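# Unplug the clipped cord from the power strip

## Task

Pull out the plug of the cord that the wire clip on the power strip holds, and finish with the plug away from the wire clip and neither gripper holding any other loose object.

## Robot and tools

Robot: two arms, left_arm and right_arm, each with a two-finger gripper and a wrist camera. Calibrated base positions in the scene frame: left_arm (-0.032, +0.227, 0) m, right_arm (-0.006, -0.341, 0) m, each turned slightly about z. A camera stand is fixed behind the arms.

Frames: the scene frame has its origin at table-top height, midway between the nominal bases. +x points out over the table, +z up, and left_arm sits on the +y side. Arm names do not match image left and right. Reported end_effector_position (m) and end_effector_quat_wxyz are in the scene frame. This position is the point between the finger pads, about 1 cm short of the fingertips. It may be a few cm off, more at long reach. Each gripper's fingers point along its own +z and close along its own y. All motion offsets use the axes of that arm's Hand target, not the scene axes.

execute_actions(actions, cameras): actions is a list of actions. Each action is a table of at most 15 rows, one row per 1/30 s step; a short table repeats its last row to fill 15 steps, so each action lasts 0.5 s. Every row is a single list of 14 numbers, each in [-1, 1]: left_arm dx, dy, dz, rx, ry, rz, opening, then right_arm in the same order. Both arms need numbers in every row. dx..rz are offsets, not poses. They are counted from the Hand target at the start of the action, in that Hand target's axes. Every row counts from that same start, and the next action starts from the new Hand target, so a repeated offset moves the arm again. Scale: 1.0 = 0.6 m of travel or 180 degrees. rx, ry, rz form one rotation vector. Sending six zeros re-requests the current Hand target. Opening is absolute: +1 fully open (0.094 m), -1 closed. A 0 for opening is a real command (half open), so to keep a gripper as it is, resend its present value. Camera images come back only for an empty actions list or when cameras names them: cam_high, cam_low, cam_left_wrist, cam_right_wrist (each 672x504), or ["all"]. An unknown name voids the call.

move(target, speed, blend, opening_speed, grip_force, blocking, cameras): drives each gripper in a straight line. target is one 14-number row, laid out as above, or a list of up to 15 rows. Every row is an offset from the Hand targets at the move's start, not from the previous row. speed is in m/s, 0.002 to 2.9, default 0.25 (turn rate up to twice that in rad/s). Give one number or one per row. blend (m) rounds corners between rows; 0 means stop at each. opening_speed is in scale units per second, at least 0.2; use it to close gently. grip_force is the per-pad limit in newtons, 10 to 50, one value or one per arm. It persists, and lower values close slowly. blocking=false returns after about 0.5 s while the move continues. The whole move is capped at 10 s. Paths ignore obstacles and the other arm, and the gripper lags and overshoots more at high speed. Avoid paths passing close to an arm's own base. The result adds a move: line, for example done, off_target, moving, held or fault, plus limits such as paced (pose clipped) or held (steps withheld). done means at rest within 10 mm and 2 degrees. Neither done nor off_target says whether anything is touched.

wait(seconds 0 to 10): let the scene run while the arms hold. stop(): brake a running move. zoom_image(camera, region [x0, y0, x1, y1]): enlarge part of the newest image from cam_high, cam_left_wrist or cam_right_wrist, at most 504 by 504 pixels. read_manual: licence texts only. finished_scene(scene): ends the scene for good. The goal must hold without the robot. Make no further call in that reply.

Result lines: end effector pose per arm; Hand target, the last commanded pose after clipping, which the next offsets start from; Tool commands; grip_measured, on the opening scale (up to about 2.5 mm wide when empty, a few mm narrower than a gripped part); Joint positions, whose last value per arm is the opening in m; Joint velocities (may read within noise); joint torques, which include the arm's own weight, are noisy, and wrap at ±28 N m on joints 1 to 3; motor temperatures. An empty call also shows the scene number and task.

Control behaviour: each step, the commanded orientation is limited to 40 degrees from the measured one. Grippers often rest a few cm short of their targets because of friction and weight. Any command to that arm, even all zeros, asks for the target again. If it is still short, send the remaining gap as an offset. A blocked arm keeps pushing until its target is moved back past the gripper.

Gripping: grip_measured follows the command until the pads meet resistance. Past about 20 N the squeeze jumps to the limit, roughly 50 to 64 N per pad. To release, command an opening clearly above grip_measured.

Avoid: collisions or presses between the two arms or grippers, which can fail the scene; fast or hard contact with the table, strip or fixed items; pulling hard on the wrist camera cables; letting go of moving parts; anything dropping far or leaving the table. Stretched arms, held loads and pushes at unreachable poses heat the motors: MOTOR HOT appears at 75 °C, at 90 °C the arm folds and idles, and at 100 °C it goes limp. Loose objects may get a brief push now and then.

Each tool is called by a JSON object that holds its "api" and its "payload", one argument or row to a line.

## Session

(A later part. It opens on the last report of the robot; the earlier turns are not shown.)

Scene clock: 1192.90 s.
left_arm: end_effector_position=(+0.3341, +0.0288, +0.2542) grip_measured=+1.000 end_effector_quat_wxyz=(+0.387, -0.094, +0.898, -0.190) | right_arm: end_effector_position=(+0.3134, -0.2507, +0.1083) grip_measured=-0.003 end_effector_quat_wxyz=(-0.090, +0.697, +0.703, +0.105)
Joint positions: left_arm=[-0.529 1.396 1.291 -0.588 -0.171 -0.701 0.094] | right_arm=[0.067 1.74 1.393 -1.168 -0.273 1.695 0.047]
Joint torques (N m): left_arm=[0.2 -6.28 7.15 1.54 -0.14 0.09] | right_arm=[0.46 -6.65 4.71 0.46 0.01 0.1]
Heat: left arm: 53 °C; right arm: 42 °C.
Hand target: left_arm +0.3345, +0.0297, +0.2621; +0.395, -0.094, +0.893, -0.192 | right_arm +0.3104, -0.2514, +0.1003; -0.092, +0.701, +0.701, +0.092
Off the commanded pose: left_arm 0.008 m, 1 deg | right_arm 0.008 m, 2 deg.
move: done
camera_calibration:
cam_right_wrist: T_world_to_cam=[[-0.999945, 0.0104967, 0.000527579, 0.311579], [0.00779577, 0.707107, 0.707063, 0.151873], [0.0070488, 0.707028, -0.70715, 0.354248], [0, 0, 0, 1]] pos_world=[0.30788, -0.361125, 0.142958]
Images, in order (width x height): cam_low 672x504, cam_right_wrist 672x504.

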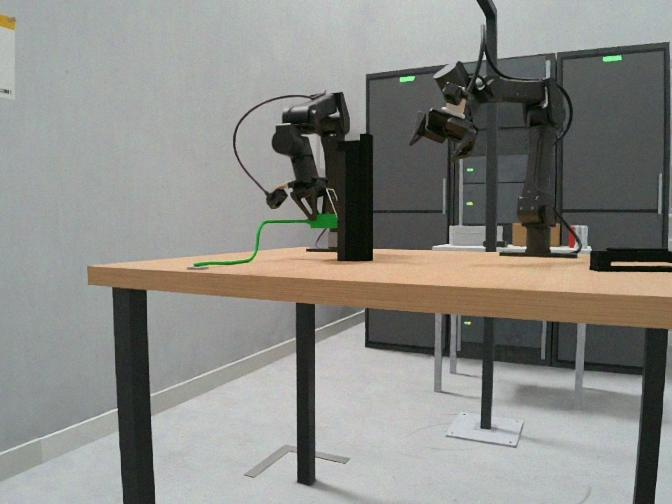

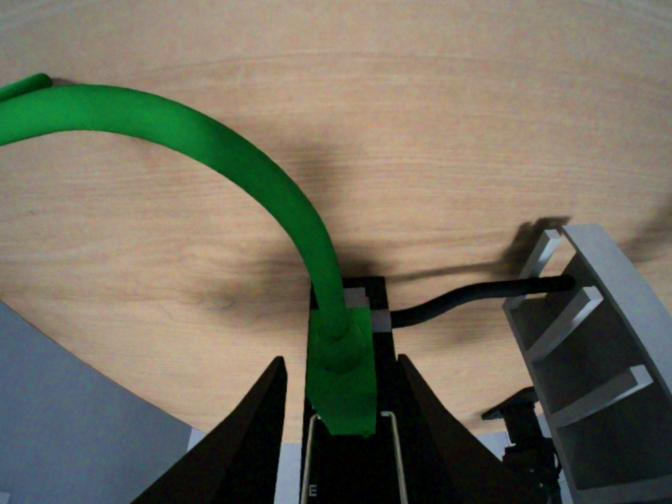

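{"api": "move", "payload": {
  "target": [0, 0, 0, 0, 0, 0, 1, -0.0034, 0, 0.0129, 0, 0, 0, 0.0],
  "speed": 0.04,
  "cameras": []
}}

{"api": "move", "payload": {
  "target": [0, 0, 0, 0, 0, 0, 1, 0, 0, 0, 0, 0, 0, -0.6],
  "speed": 0.04,
  "opening_speed": 0.3,
  "grip_force": [50, 40],
  "cameras": ["cam_right_wrist", "cam_low"]
}}

{"api": "zoom_image", "payload": {
  "camera": "cam_right_wrist",
  "region": [220, 240, 500, 480]
}}

{"api": "zoom_image", "payload": {
  "camera": "cam_low",
  "region": [260, 160, 370, 250]
}}

Scene clock: 1204.13 s.
left_arm: end_effector_position=(+0.3341, +0.0288, +0.2542) grip_measured=+1.000 end_effector_quat_wxyz=(+0.387, -0.094, +0.898, -0.190) | right_arm: end_effector_position=(+0.3141, -0.2507, +0.1020) grip_measured=-0.003 end_effector_quat_wxyz=(-0.088, +0.697, +0.704, +0.107)
Joint positions: left_arm=[-0.529 1.396 1.291 -0.588 -0.171 -0.701 0.094] | right_arm=[0.067 1.74 1.367 -1.137 -0.272 1.695 0.047]
Joint torques (N m): left_arm=[-0.17 -6.63 7.15 1.47 -0.17 0.04] | right_arm=[0.47 -6.3 4.55 0.38 0.01 0.08]
Heat: left arm: 53 °C; right arm: 41 °C.
Hand target: left_arm +0.3345, +0.0297, +0.2621; +0.395, -0.094, +0.893, -0.192 | right_arm +0.3105, -0.2515, +0.0923; -0.092, +0.701, +0.701, +0.092
Off the commanded pose: left_arm 0.008 m, 1 deg | right_arm 0.010 m, 2 deg.
move: done
No camera images: "cameras" was empty.

Scene clock: 1206.33 s.
left_arm: end_effector_position=(+0.3341, +0.0288, +0.2542) grip_measured=+1.000 end_effector_quat_wxyz=(+0.387, -0.094, +0.898, -0.190) | right_arm: end_effector_position=(+0.3124, -0.2510, +0.1019) grip_measured=-0.470 end_effector_quat_wxyz=(-0.090, +0.695, +0.706, +0.105)
Joint positions: left_arm=[-0.529 1.396 1.291 -0.588 -0.171 -0.701 0.094] | right_arm=[0.067 1.74 1.367 -1.144 -0.272 1.688 0.025]
Joint torques (N m): left_arm=[-0.05 -6.42 7.27 1.51 -0.16 0.11] | right_arm=[0.47 -6.3 4.57 0.51 0 0.17]
Heat: left arm: 53 °C; right arm: 41 °C.
Hand target: left_arm +0.3345, +0.0297, +0.2621; +0.395, -0.094, +0.893, -0.192 | right_arm +0.3105, -0.2514, +0.0924; -0.092, +0.701, +0.701, +0.092
Off the commanded pose: left_arm 0.008 m, 1 deg | right_arm 0.010 m, 2 deg.
grip_force (N): 50, 40
move: done
camera_calibration:
cam_right_wrist: T_world_to_cam=[[-0.999993, 0.00359767, -0.000453698, 0.308929], [0.00222614, 0.707847, 0.706362, 0.15849], [0.00286241, 0.706356, -0.707851, 0.351156], [0, 0, 0, 1]] pos_world=[0.307569, -0.361339, 0.136754]
Images, in order (width x height): cam_low 672x504, cam_right_wrist 672x504.

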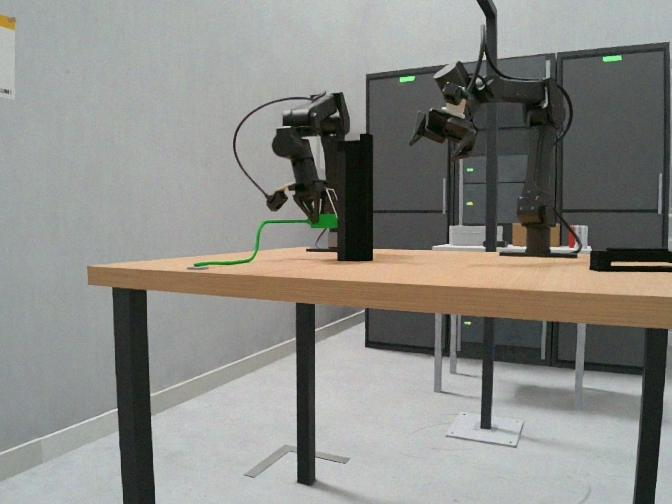

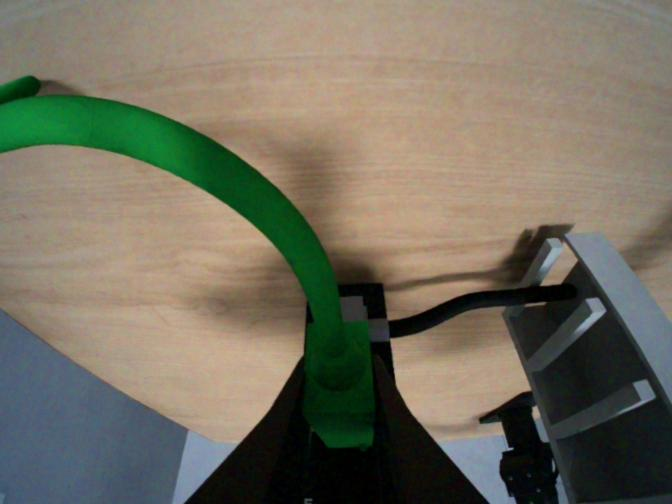

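Scaled by 1.800 from the camera's 672x504 image, which has a finer 960x720 frame.

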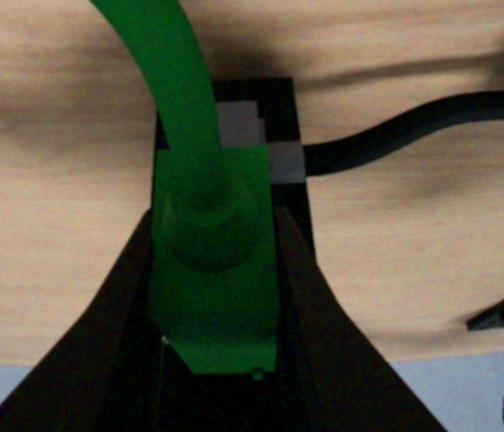

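Scaled by 4.582 from the camera's 672x504 image, which has a finer 960x720 frame.

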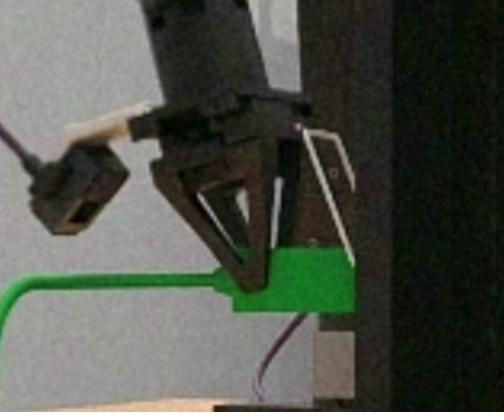

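{"api": "move", "payload": {
  "target": [0, 0, 0, 0, 0, 0, 1, -0.0805, 0.0017, -0.0216, 0, 0, 0, -0.6],
  "speed": 0.04,
  "cameras": ["cam_right_wrist", "cam_low"]
}}

{"api": "zoom_image", "payload": {
  "camera": "cam_low",
  "region": [240, 160, 370, 260]
}}

Scene clock: 1213.83 s.
left_arm: end_effector_position=(+0.3341, +0.0288, +0.2542) grip_measured=+1.000 end_effector_quat_wxyz=(+0.387, -0.094, +0.898, -0.190) | right_arm: end_effector_position=(+0.3131, -0.2535, +0.1016) grip_measured=-0.476 end_effector_quat_wxyz=(-0.137, +0.671, +0.714, +0.146)
Joint positions: left_arm=[-0.529 1.396 1.291 -0.588 -0.171 -0.701 0.094] | right_arm=[-0.009 1.759 1.359 -1.149 -0.403 1.562 0.025]
Joint torques (N m): left_arm=[0.01 -6.48 7.21 1.51 -0.18 0.07] | right_arm=[-5.05 -7.86 5.59 -0.02 1.12 -0.13]
Heat: left arm: 53 °C; right arm: 41 °C.
Hand target: left_arm +0.3345, +0.0297, +0.2621; +0.395, -0.094, +0.893, -0.192 | right_arm +0.3115, -0.3014, +0.0925; -0.092, +0.701, +0.701, +0.092
Off the commanded pose: left_arm 0.008 m, 1 deg | right_arm 0.049 m, 9 deg.
grip_force (N): 50, 40
move: off_target (right_arm)
camera_calibration:
cam_right_wrist: T_world_to_cam=[[-0.999019, -0.0442692, -0.00120467, 0.297244], [-0.0280731, 0.612015, 0.790347, 0.137145], [-0.0342508, 0.789606, -0.612658, 0.375801], [0, 0, 0, 1]] pos_world=[0.313674, -0.367511, 0.122203]
Images, in order (width x height): cam_low 672x504, cam_right_wrist 672x504.

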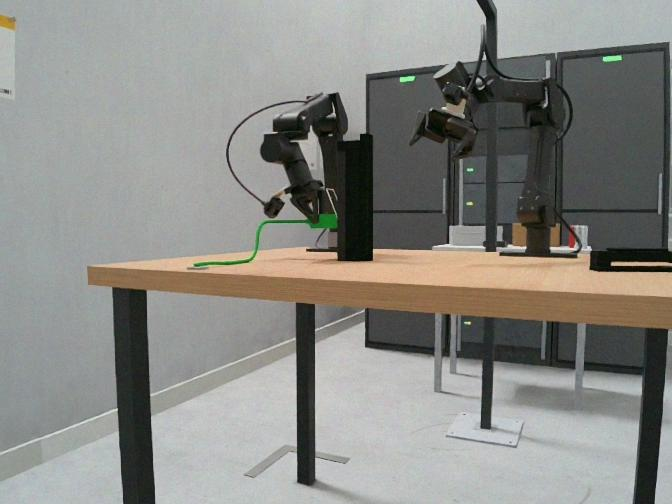

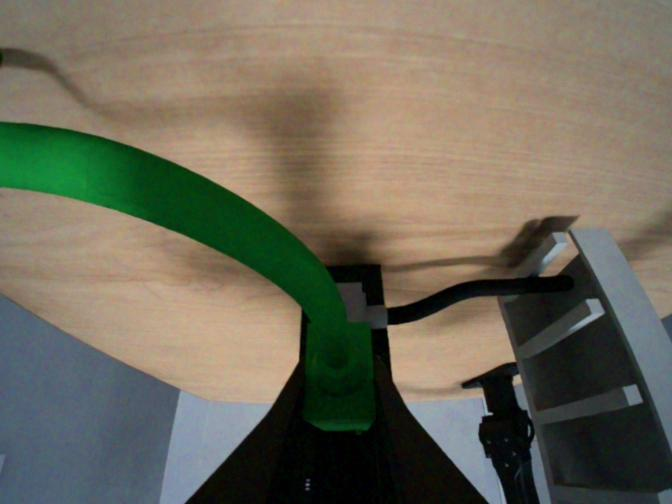

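Scaled by 3.877 from the camera's 672x504 image, which has a finer 960x720 frame.

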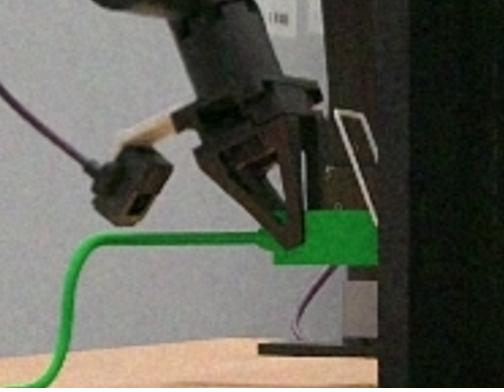

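{"api": "move", "payload": {
  "target": [0, 0, 0, 0, 0, 0, 1, -0.0242, 0.0005, -0.0065, 0, -0.03, 0, -0.6],
  "speed": 0.04,
  "cameras": ["cam_low"]
}}

{"api": "zoom_image", "payload": {
  "camera": "cam_low",
  "region": [240, 160, 370, 260]
}}

Scene clock: 1226.07 s.
left_arm: end_effector_position=(+0.3341, +0.0288, +0.2542) grip_measured=+1.000 end_effector_quat_wxyz=(+0.387, -0.094, +0.898, -0.190) | right_arm: end_effector_position=(+0.3120, -0.2542, +0.1013) grip_measured=-0.476 end_effector_quat_wxyz=(-0.137, +0.671, +0.714, +0.144)
Joint positions: left_arm=[-0.529 1.396 1.291 -0.588 -0.171 -0.701 0.094] | right_arm=[-0.009 1.759 1.359 -1.153 -0.4 1.561 0.025]
Joint torques (N m): left_arm=[0.01 -6.38 7.39 1.48 -0.19 0.06] | right_arm=[-4.78 -8.34 6.79 -0.15 1.86 -0.08]
Heat: left arm: 53 °C; right arm: 41 °C.
Hand target: left_arm +0.3345, +0.0297, +0.2621; +0.395, -0.094, +0.893, -0.192 | right_arm +0.3119, -0.3164, +0.0925; -0.059, +0.705, +0.705, +0.059
Off the commanded pose: left_arm 0.008 m, 1 deg | right_arm 0.063 m, 14 deg.
grip_force (N): 50, 40
move: off_target (right_arm)
Images, in order (width x height): cam_low 672x504.

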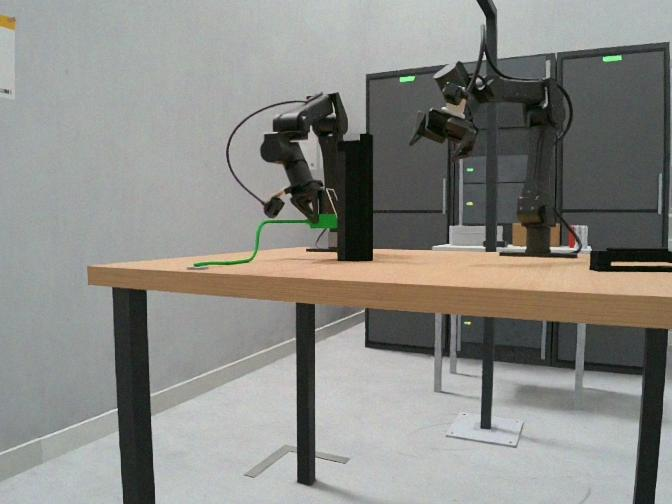

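Scaled by 3.877 from the camera's 672x504 image, which has a finer 960x720 frame.

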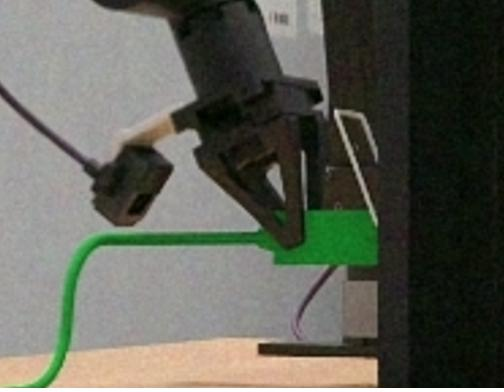

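{"api": "move", "payload": {
  "target": [0, 0, 0, 0, 0, 0, 1, -0.0498, 0.001, -0.0045, 0, -0.03, 0, -0.7],
  "speed": 0.04,
  "grip_force": [50, 50],
  "cameras": ["cam_low"]
}}

{"api": "zoom_image", "payload": {
  "camera": "cam_low",
  "region": [240, 160, 370, 260]
}}

Scene clock: 1230.20 s.
left_arm: end_effector_position=(+0.3341, +0.0288, +0.2542) grip_measured=+1.000 end_effector_quat_wxyz=(+0.387, -0.094, +0.898, -0.190) | right_arm: end_effector_position=(+0.3117, -0.2623, +0.1006) grip_measured=-0.483 end_effector_quat_wxyz=(-0.134, +0.673, +0.714, +0.140)
Joint positions: left_arm=[-0.529 1.396 1.291 -0.588 -0.171 -0.701 0.094] | right_arm=[-0.029 1.759 1.359 -1.162 -0.39 1.542 0.024]
Joint torques (N m): left_arm=[-0.16 -6.5 7.41 1.56 -0.19 0.04] | right_arm=[-6.19 -8.47 7.51 -0.24 2.56 -0.25]
Heat: left arm: 53 °C; right arm: 42 °C.
Hand target: left_arm +0.3345, +0.0297, +0.2621; +0.395, -0.094, +0.893, -0.192 | right_arm +0.3125, -0.3464, +0.0902; -0.026, +0.706, +0.707, +0.026
Off the commanded pose: left_arm 0.008 m, 1 deg | right_arm 0.085 m, 19 deg.
move: off_target (right_arm)
Images, in order (width x height): cam_low 672x504.

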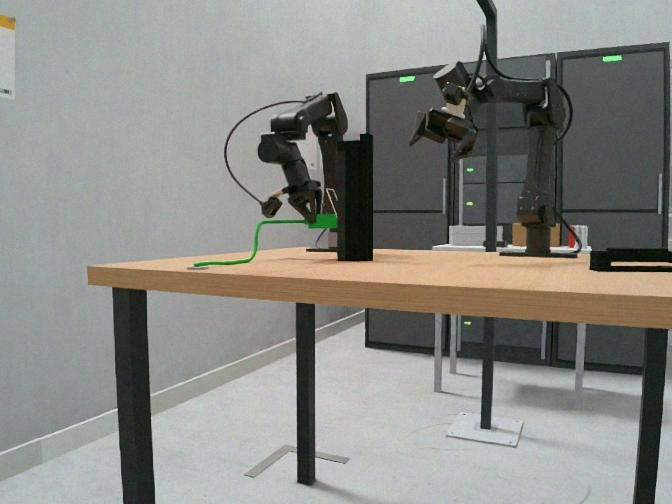

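Scaled by 3.877 from the camera's 672x504 image, which has a finer 960x720 frame.

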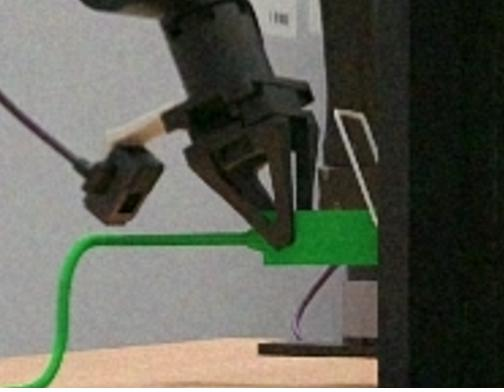

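{"api": "move", "payload": {
  "target": [0, 0, 0, 0, 0, 0, 1, -0.0199, 0.0004, -0.001, 0, 0, 0, -0.7],
  "speed": 0.03,
  "cameras": ["cam_low"]
}}

{"api": "zoom_image", "payload": {
  "camera": "cam_low",
  "region": [240, 160, 370, 260]
}}

Scene clock: 1240.20 s.
left_arm: end_effector_position=(+0.3341, +0.0288, +0.2542) grip_measured=+1.000 end_effector_quat_wxyz=(+0.387, -0.094, +0.898, -0.190) | right_arm: end_effector_position=(+0.3116, -0.3535, +0.0882) grip_measured=-0.483 end_effector_quat_wxyz=(-0.033, +0.706, +0.706, +0.037)
Joint positions: left_arm=[-0.529 1.396 1.291 -0.588 -0.171 -0.701 0.094] | right_arm=[-0.156 1.76 1.361 -1.175 -0.099 1.472 0.024]
Joint torques (N m): left_arm=[-0.08 -6.31 7.31 1.5 -0.13 0.09] | right_arm=[-0.01 -7.01 7.13 0.13 0.25 -0.02]
Motor temperatures (°C): left_arm=[24 29 53 36 27 27 24] | right_arm=[26 35 43 29 34 23 26]
Heat: left arm: 53 °C; right arm: 43 °C.
Hand target: left_arm +0.3345, +0.0297, +0.2621; +0.395, -0.094, +0.893, -0.192 | right_arm +0.3128, -0.3584, +0.0899; -0.026, +0.707, +0.707, +0.026
Off the commanded pose: left_arm 0.008 m, 1 deg | right_arm 0.005 m, 2 deg.
move: done
Images, in order (width x height): cam_low 672x504.

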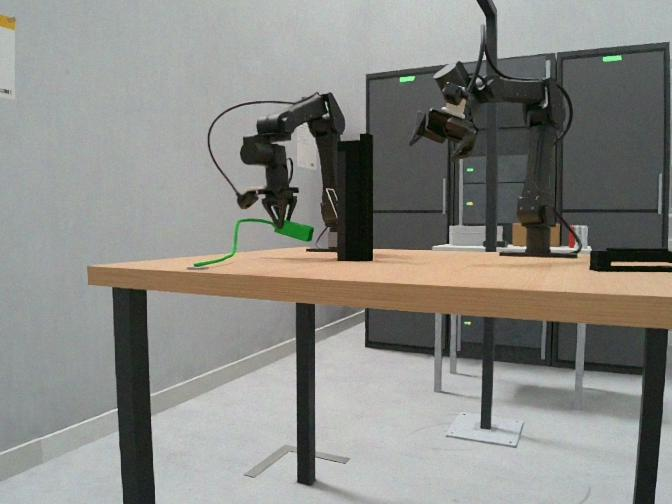

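Scaled by 3.877 from the camera's 672x504 image, which has a finer 960x720 frame.

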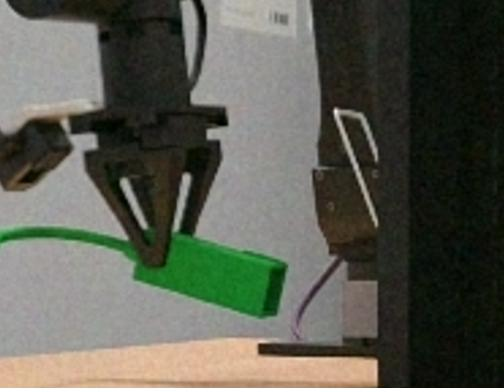

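{"api": "move", "payload": {
  "target": [0, 0, 0, 0, 0, 0, 1, -0.0323, 0.004, 0.031, 0, 0.0889, 0, -0.7],
  "speed": 0.08,
  "cameras": ["cam_right_wrist", "cam_low", "cam_high"]
}}

{"api": "zoom_image", "payload": {
  "camera": "cam_low",
  "region": [200, 170, 370, 280]
}}

{"api": "zoom_image", "payload": {
  "camera": "cam_high",
  "region": [230, 330, 400, 500]
}}

Scene clock: 1256.60 s.
left_arm: end_effector_position=(+0.3341, +0.0288, +0.2542) grip_measured=+1.000 end_effector_quat_wxyz=(+0.387, -0.094, +0.898, -0.190) | right_arm: end_effector_position=(+0.3132, -0.3739, +0.0665) grip_measured=-0.483 end_effector_quat_wxyz=(-0.120, +0.694, +0.699, +0.122)
Joint positions: left_arm=[-0.529 1.396 1.291 -0.588 -0.171 -0.701 0.094] | right_arm=[-0.347 1.863 1.361 -1.168 -0.33 1.259 0.024]
Joint torques (N m): left_arm=[0.02 -6.53 7.19 1.49 -0.15 0.1] | right_arm=[-0.65 -7.39 7.66 -0.16 -0.25 -0.03]
Heat: left arm: 53 °C; right arm: 42 °C.
Hand target: left_arm +0.3345, +0.0297, +0.2621; +0.395, -0.094, +0.893, -0.192 | right_arm +0.3152, -0.3763, +0.0700; -0.124, +0.696, +0.696, +0.124
Off the commanded pose: left_arm 0.008 m, 1 deg | right_arm 0.005 m, 1 deg.
move: done
camera_calibration:
cam_right_wrist: T_world_to_cam=[[-0.999798, 0.00847984, 0.0182297, 0.3107], [0.0193038, 0.658353, 0.752461, 0.243682], [-0.00562082, 0.752661, -0.658384, 0.429604], [0, 0, 0, 1]] pos_world=[0.308348, -0.48641, 0.0938186]
Images, in order (width x height): cam_high 672x504, cam_low 672x504, cam_right_wrist 672x504.

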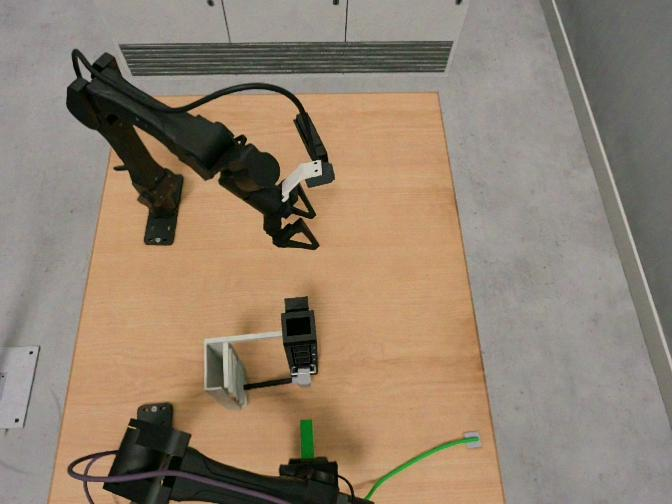

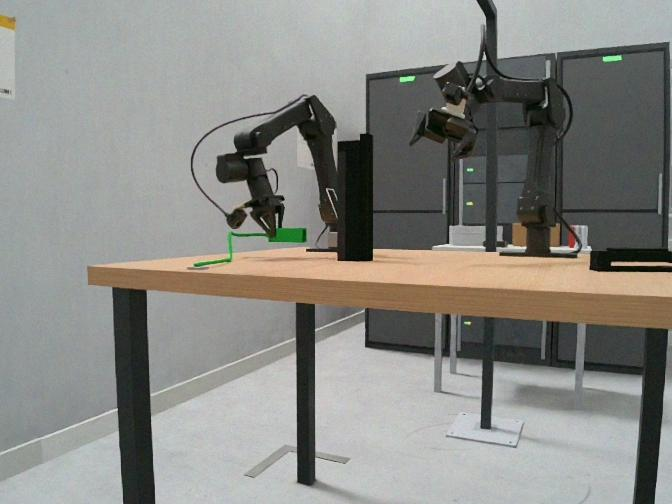

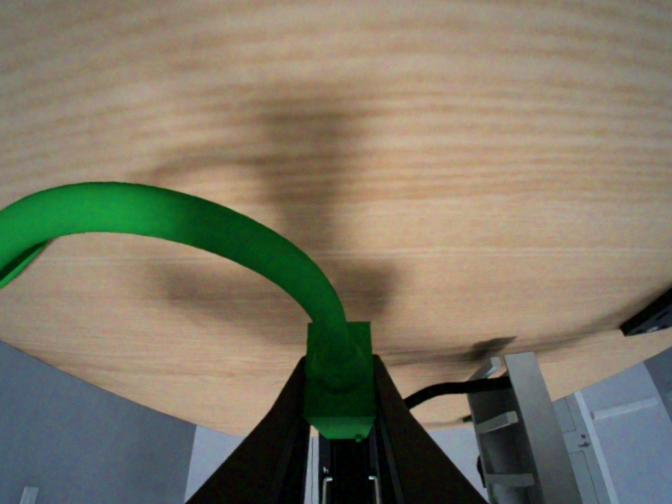

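Scaled by 2.965 from the camera's 672x504 image, which has a finer 960x720 frame.

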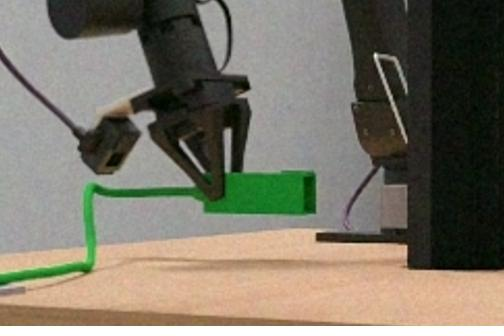

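Scaled by 2.965 from the camera's 672x504 image, which has a finer 960x720 frame.

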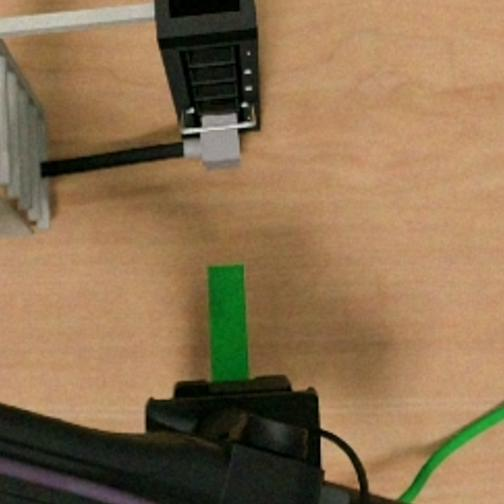

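{"api": "move", "payload": {
  "target": [
    [0, 0, 0, 0, 0, 0, 1, -0.0224, 0, 0.061, 0, 0, 0, -0.7],
    [0, 0, 0, 0, 0, 0, 1, -0.0282, 0, 0.0766, 0, 0, 0, -0.7]
  ],
  "speed": [0.06, 0.02],
  "cameras": ["cam_right_wrist", "cam_low"]
}}

{"api": "zoom_image", "payload": {
  "camera": "cam_low",
  "region": [200, 170, 370, 280]
}}

Scene clock: 1262.93 s.
left_arm: end_effector_position=(+0.3341, +0.0288, +0.2542) grip_measured=+1.000 end_effector_quat_wxyz=(+0.387, -0.094, +0.898, -0.190) | right_arm: end_effector_position=(+0.3195, -0.3757, +0.0276) grip_measured=-0.483 end_effector_quat_wxyz=(-0.114, +0.693, +0.700, +0.126)
Joint positions: left_arm=[-0.529 1.396 1.291 -0.588 -0.171 -0.701 0.094] | right_arm=[-0.347 1.923 1.279 -1.013 -0.331 1.258 0.024]
Joint torques (N m): left_arm=[-0.05 -6.48 7.28 1.57 -0.17 0.04] | right_arm=[-0.66 -7.51 4.19 0.19 -0.19 -0.06]
Motor temperatures (°C): left_arm=[24 29 53 36 27 27 24] | right_arm=[25 36 41 28 29 23 26]
Heat: left arm: 53 °C; right arm: 41 °C.
Hand target: left_arm +0.3345, +0.0297, +0.2621; +0.395, -0.094, +0.893, -0.192 | right_arm +0.3151, -0.3763, +0.0210; -0.124, +0.696, +0.696, +0.124
Off the commanded pose: left_arm 0.008 m, 1 deg | right_arm 0.008 m, 1 deg.
move: done
camera_calibration:
cam_right_wrist: T_world_to_cam=[[-0.999956, 0.00815619, 0.00472403, 0.317976], [0.00893628, 0.661012, 0.750322, 0.27836], [0.00299713, 0.750331, -0.661055, 0.401855], [0, 0, 0, 1]] pos_world=[0.31427, -0.488116, 0.0552867]
Images, in order (width x height): cam_low 672x504, cam_right_wrist 672x504.

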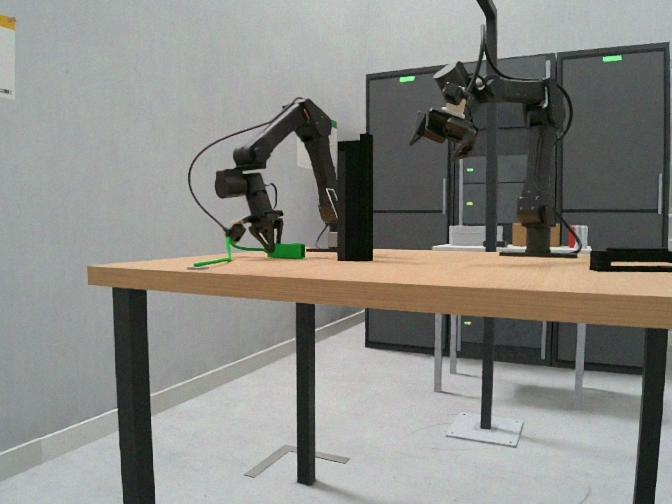

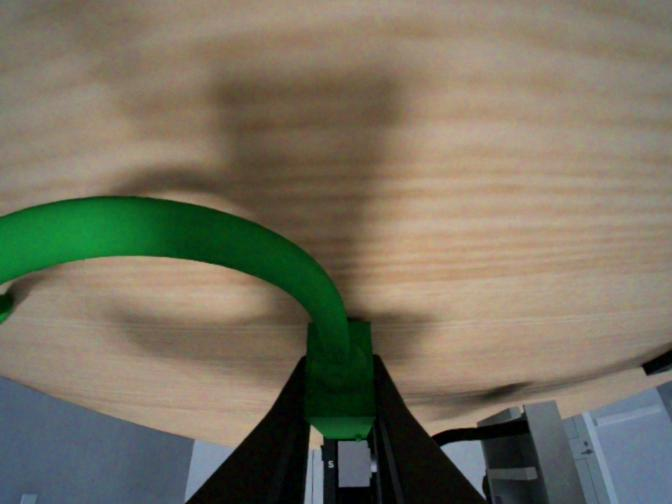

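Scaled by 2.965 from the camera's 672x504 image, which has a finer 960x720 frame.

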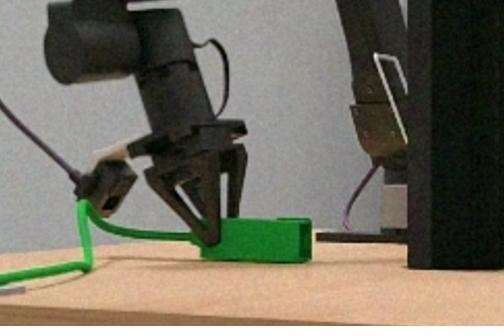

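{"api": "move", "payload": {
  "target": [0, 0, 0, 0, 0, 0, 1, -0.0052, -0.003, 0.0141, 0, 0, 0, -0.7],
  "speed": 0.02,
  "cameras": ["cam_low"]
}}

{"api": "zoom_image", "payload": {
  "camera": "cam_low",
  "region": [200, 170, 370, 280]
}}

Scene clock: 1267.80 s.
left_arm: end_effector_position=(+0.3341, +0.0288, +0.2542) grip_measured=+1.000 end_effector_quat_wxyz=(+0.387, -0.094, +0.898, -0.190) | right_arm: end_effector_position=(+0.3197, -0.3738, +0.0249) grip_measured=-0.483 end_effector_quat_wxyz=(-0.116, +0.693, +0.698, +0.134)
Joint positions: left_arm=[-0.529 1.396 1.291 -0.588 -0.171 -0.701 0.094] | right_arm=[-0.35 1.923 1.264 -0.993 -0.347 1.258 0.024]
Joint torques (N m): left_arm=[-0.02 -6.6 7.31 1.56 -0.18 0.04] | right_arm=[-0.51 -6.89 3.25 0.32 -0.03 -0.06]
Heat: left arm: 53 °C; right arm: 41 °C.
Hand target: left_arm +0.3345, +0.0297, +0.2621; +0.395, -0.094, +0.893, -0.192 | right_arm +0.3133, -0.3763, +0.0120; -0.124, +0.696, +0.696, +0.124
Off the commanded pose: left_arm 0.008 m, 1 deg | right_arm 0.015 m, 2 deg.
move: off_target (right_arm)
Images, in order (width x height): cam_low 672x504.

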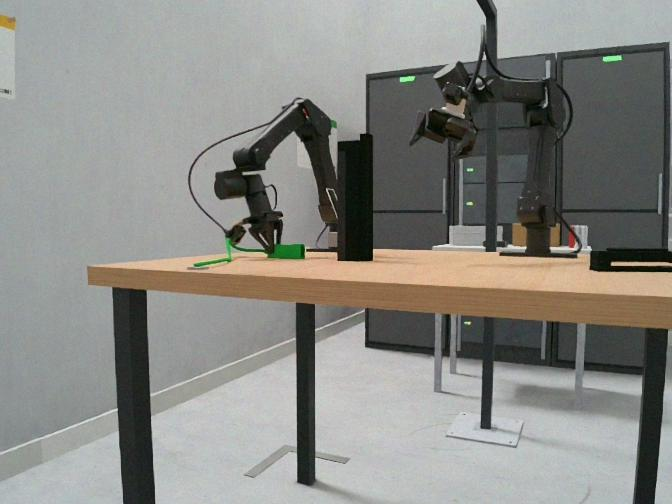

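Scaled by 2.965 from the camera's 672x504 image, which has a finer 960x720 frame.

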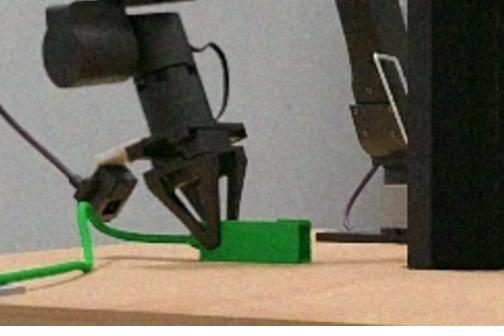

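{"api": "move", "payload": {
  "target": [
    [0, 0, 0, 0, 0, 0, 1, 0.004, 0.0017, -0.0087, 0, 0, 0, -0.7],
    [0, 0, 0, 0, 0, 0, 1, 0.004, 0.0017, -0.0087, 0, 0, 0, 0.1]
  ],
  "speed": 0.02,
  "opening_speed": 0.4,
  "cameras": ["cam_low", "cam_right_wrist"]
}}

{"api": "zoom_image", "payload": {
  "camera": "cam_low",
  "region": [200, 170, 370, 280]
}}

Scene clock: 1276.37 s.
left_arm: end_effector_position=(+0.3341, +0.0288, +0.2542) grip_measured=+1.000 end_effector_quat_wxyz=(+0.387, -0.094, +0.898, -0.190) | right_arm: end_effector_position=(+0.3195, -0.3743, +0.0247) grip_measured=+0.097 end_effector_quat_wxyz=(-0.115, +0.693, +0.699, +0.133)
Joint positions: left_arm=[-0.529 1.396 1.291 -0.588 -0.171 -0.701 0.094] | right_arm=[-0.35 1.923 1.264 -0.993 -0.344 1.258 0.052]
Joint torques (N m): left_arm=[-0.05 -6.32 7.46 1.52 -0.15 0.05] | right_arm=[-0.39 -7.31 4.49 0.09 -0.08 -0.05]
Heat: left arm: 53 °C; right arm: 40 °C.
Hand target: left_arm +0.3345, +0.0297, +0.2621; +0.395, -0.094, +0.893, -0.192 | right_arm +0.3143, -0.3758, +0.0177; -0.124, +0.696, +0.696, +0.124
Off the commanded pose: left_arm 0.008 m, 1 deg | right_arm 0.009 m, 2 deg.
move: done
camera_calibration:
cam_right_wrist: T_world_to_cam=[[-0.999928, 0.0116346, -0.00295859, 0.319484], [0.00534152, 0.651901, 0.758286, 0.277123], [0.010751, 0.758215, -0.651916, 0.399116], [0, 0, 0, 1]] pos_world=[0.31369, -0.486989, 0.0509966]
Images, in order (width x height): cam_low 672x504, cam_right_wrist 672x504.

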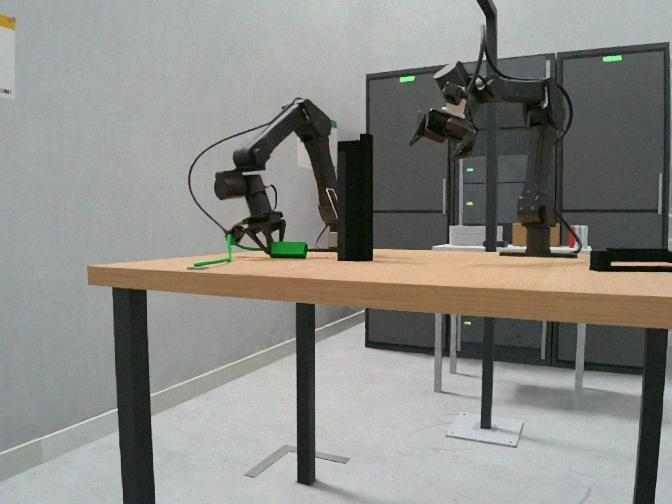

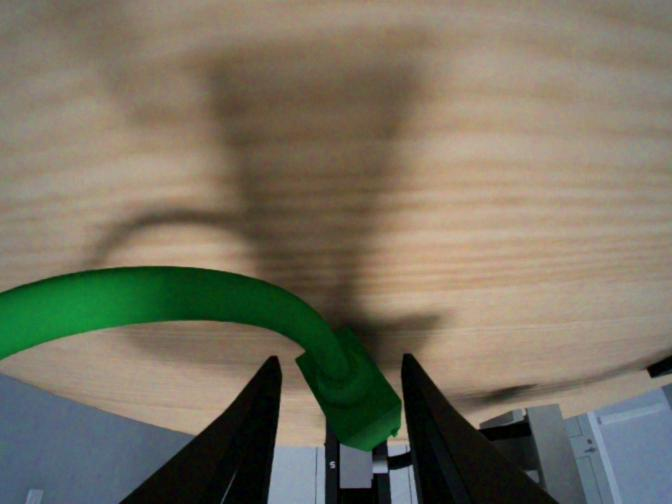

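Scaled by 2.965 from the camera's 672x504 image, which has a finer 960x720 frame.

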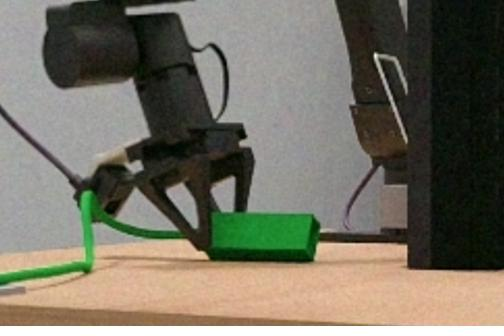

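{"api": "move", "payload": {
  "target": [
    [0, 0, 0, 0, 0, 0, 1, 0, 0, 0, 0, 0, 0, 0.6],
    [0, 0, 0, 0, 0, 0, 1, 0.08, 0, -0.22, 0, 0, 0, 0.6]
  ],
  "speed": 0.08,
  "opening_speed": 0.5,
  "cameras": ["all"]
}}

{"api": "zoom_image", "payload": {
  "camera": "cam_low",
  "region": [180, 150, 370, 280]
}}

{"api": "zoom_image", "payload": {
  "camera": "cam_high",
  "region": [230, 300, 490, 500]
}}

Scene clock: 1286.53 s.
left_arm: end_effector_position=(+0.3341, +0.0288, +0.2542) grip_measured=+1.000 end_effector_quat_wxyz=(+0.387, -0.094, +0.898, -0.190) | right_arm: end_effector_position=(+0.3121, -0.3721, +0.1433) grip_measured=+0.597 end_effector_quat_wxyz=(-0.146, +0.696, +0.693, +0.117)
Joint positions: left_arm=[-0.529 1.396 1.291 -0.588 -0.171 -0.701 0.094] | right_arm=[-0.35 1.873 1.671 -1.521 -0.344 1.258 0.075]
Joint torques (N m): left_arm=[-0.09 -6.49 7.24 1.52 -0.18 0.05] | right_arm=[-0.43 -10.73 7.99 -0.13 -0.07 -0.05]
Heat: left arm: 53 °C; right arm: 41 °C.
Hand target: left_arm +0.3345, +0.0297, +0.2621; +0.395, -0.094, +0.893, -0.192 | right_arm +0.3143, -0.3763, +0.1582; -0.124, +0.696, +0.696, +0.124
Off the commanded pose: left_arm 0.008 m, 1 deg | right_arm 0.016 m, 3 deg.
move: off_target (right_arm)
camera_calibration:
cam_right_wrist: T_world_to_cam=[[-0.997833, 0.0110387, 0.0648683, 0.3018], [0.0570483, 0.636401, 0.769246, 0.16235], [-0.0327908, 0.771279, -0.635652, 0.49088], [0, 0, 0, 1]] pos_world=[0.30798, -0.485257, 0.167564]

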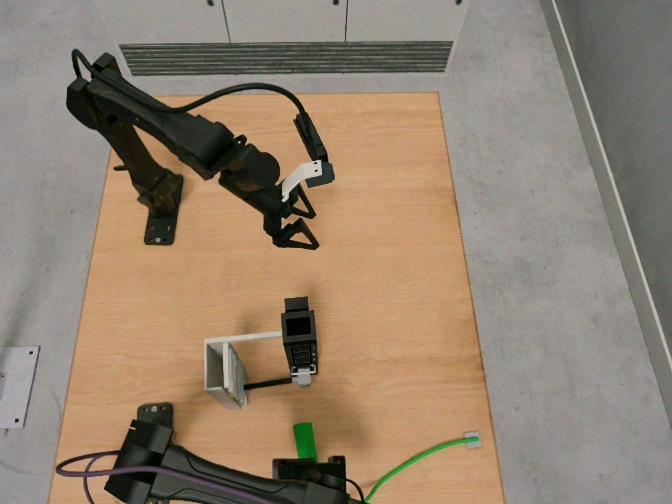

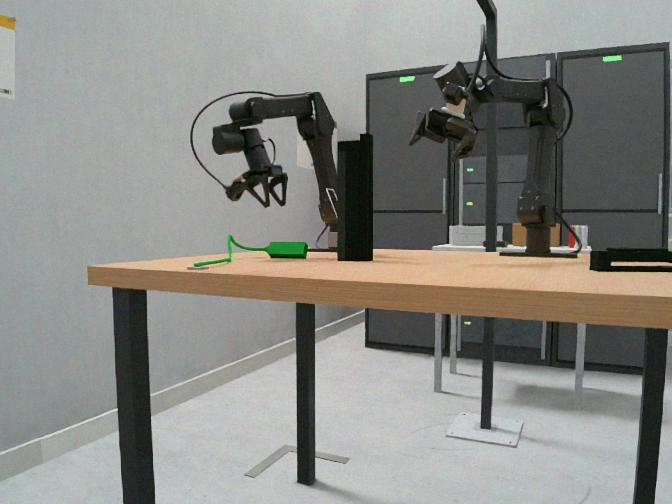

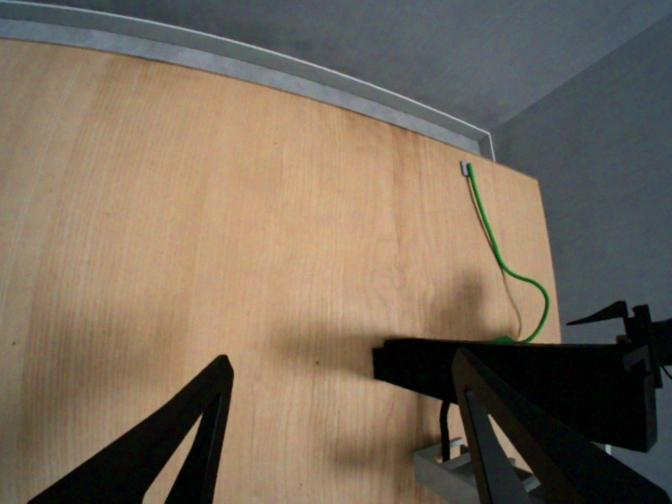

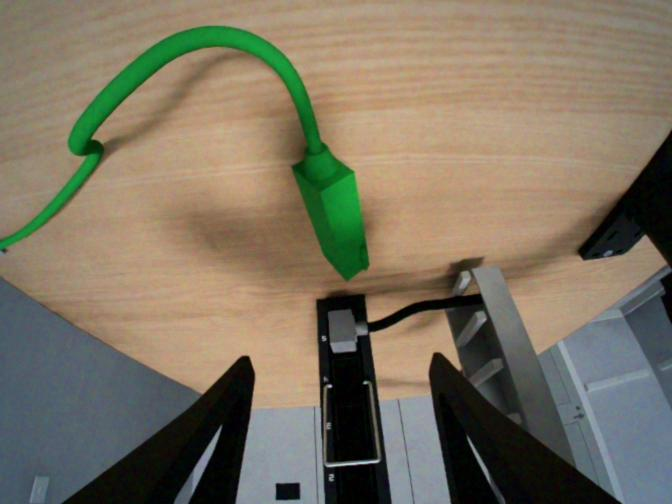

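Scaled by 2.653 from the camera's 672x504 image, which has a finer 960x720 frame.

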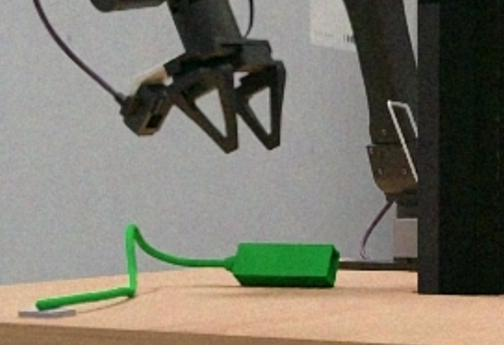

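Scaled by 1.938 from the camera's 672x504 image, which has a finer 960x720 frame.

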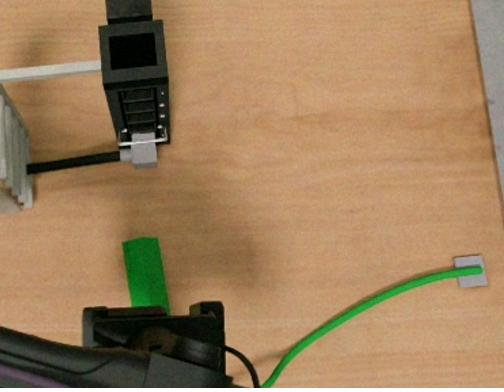

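{"api": "finished_scene", "payload": {
  "scene": 1
}}

The scene is finished: the task was done.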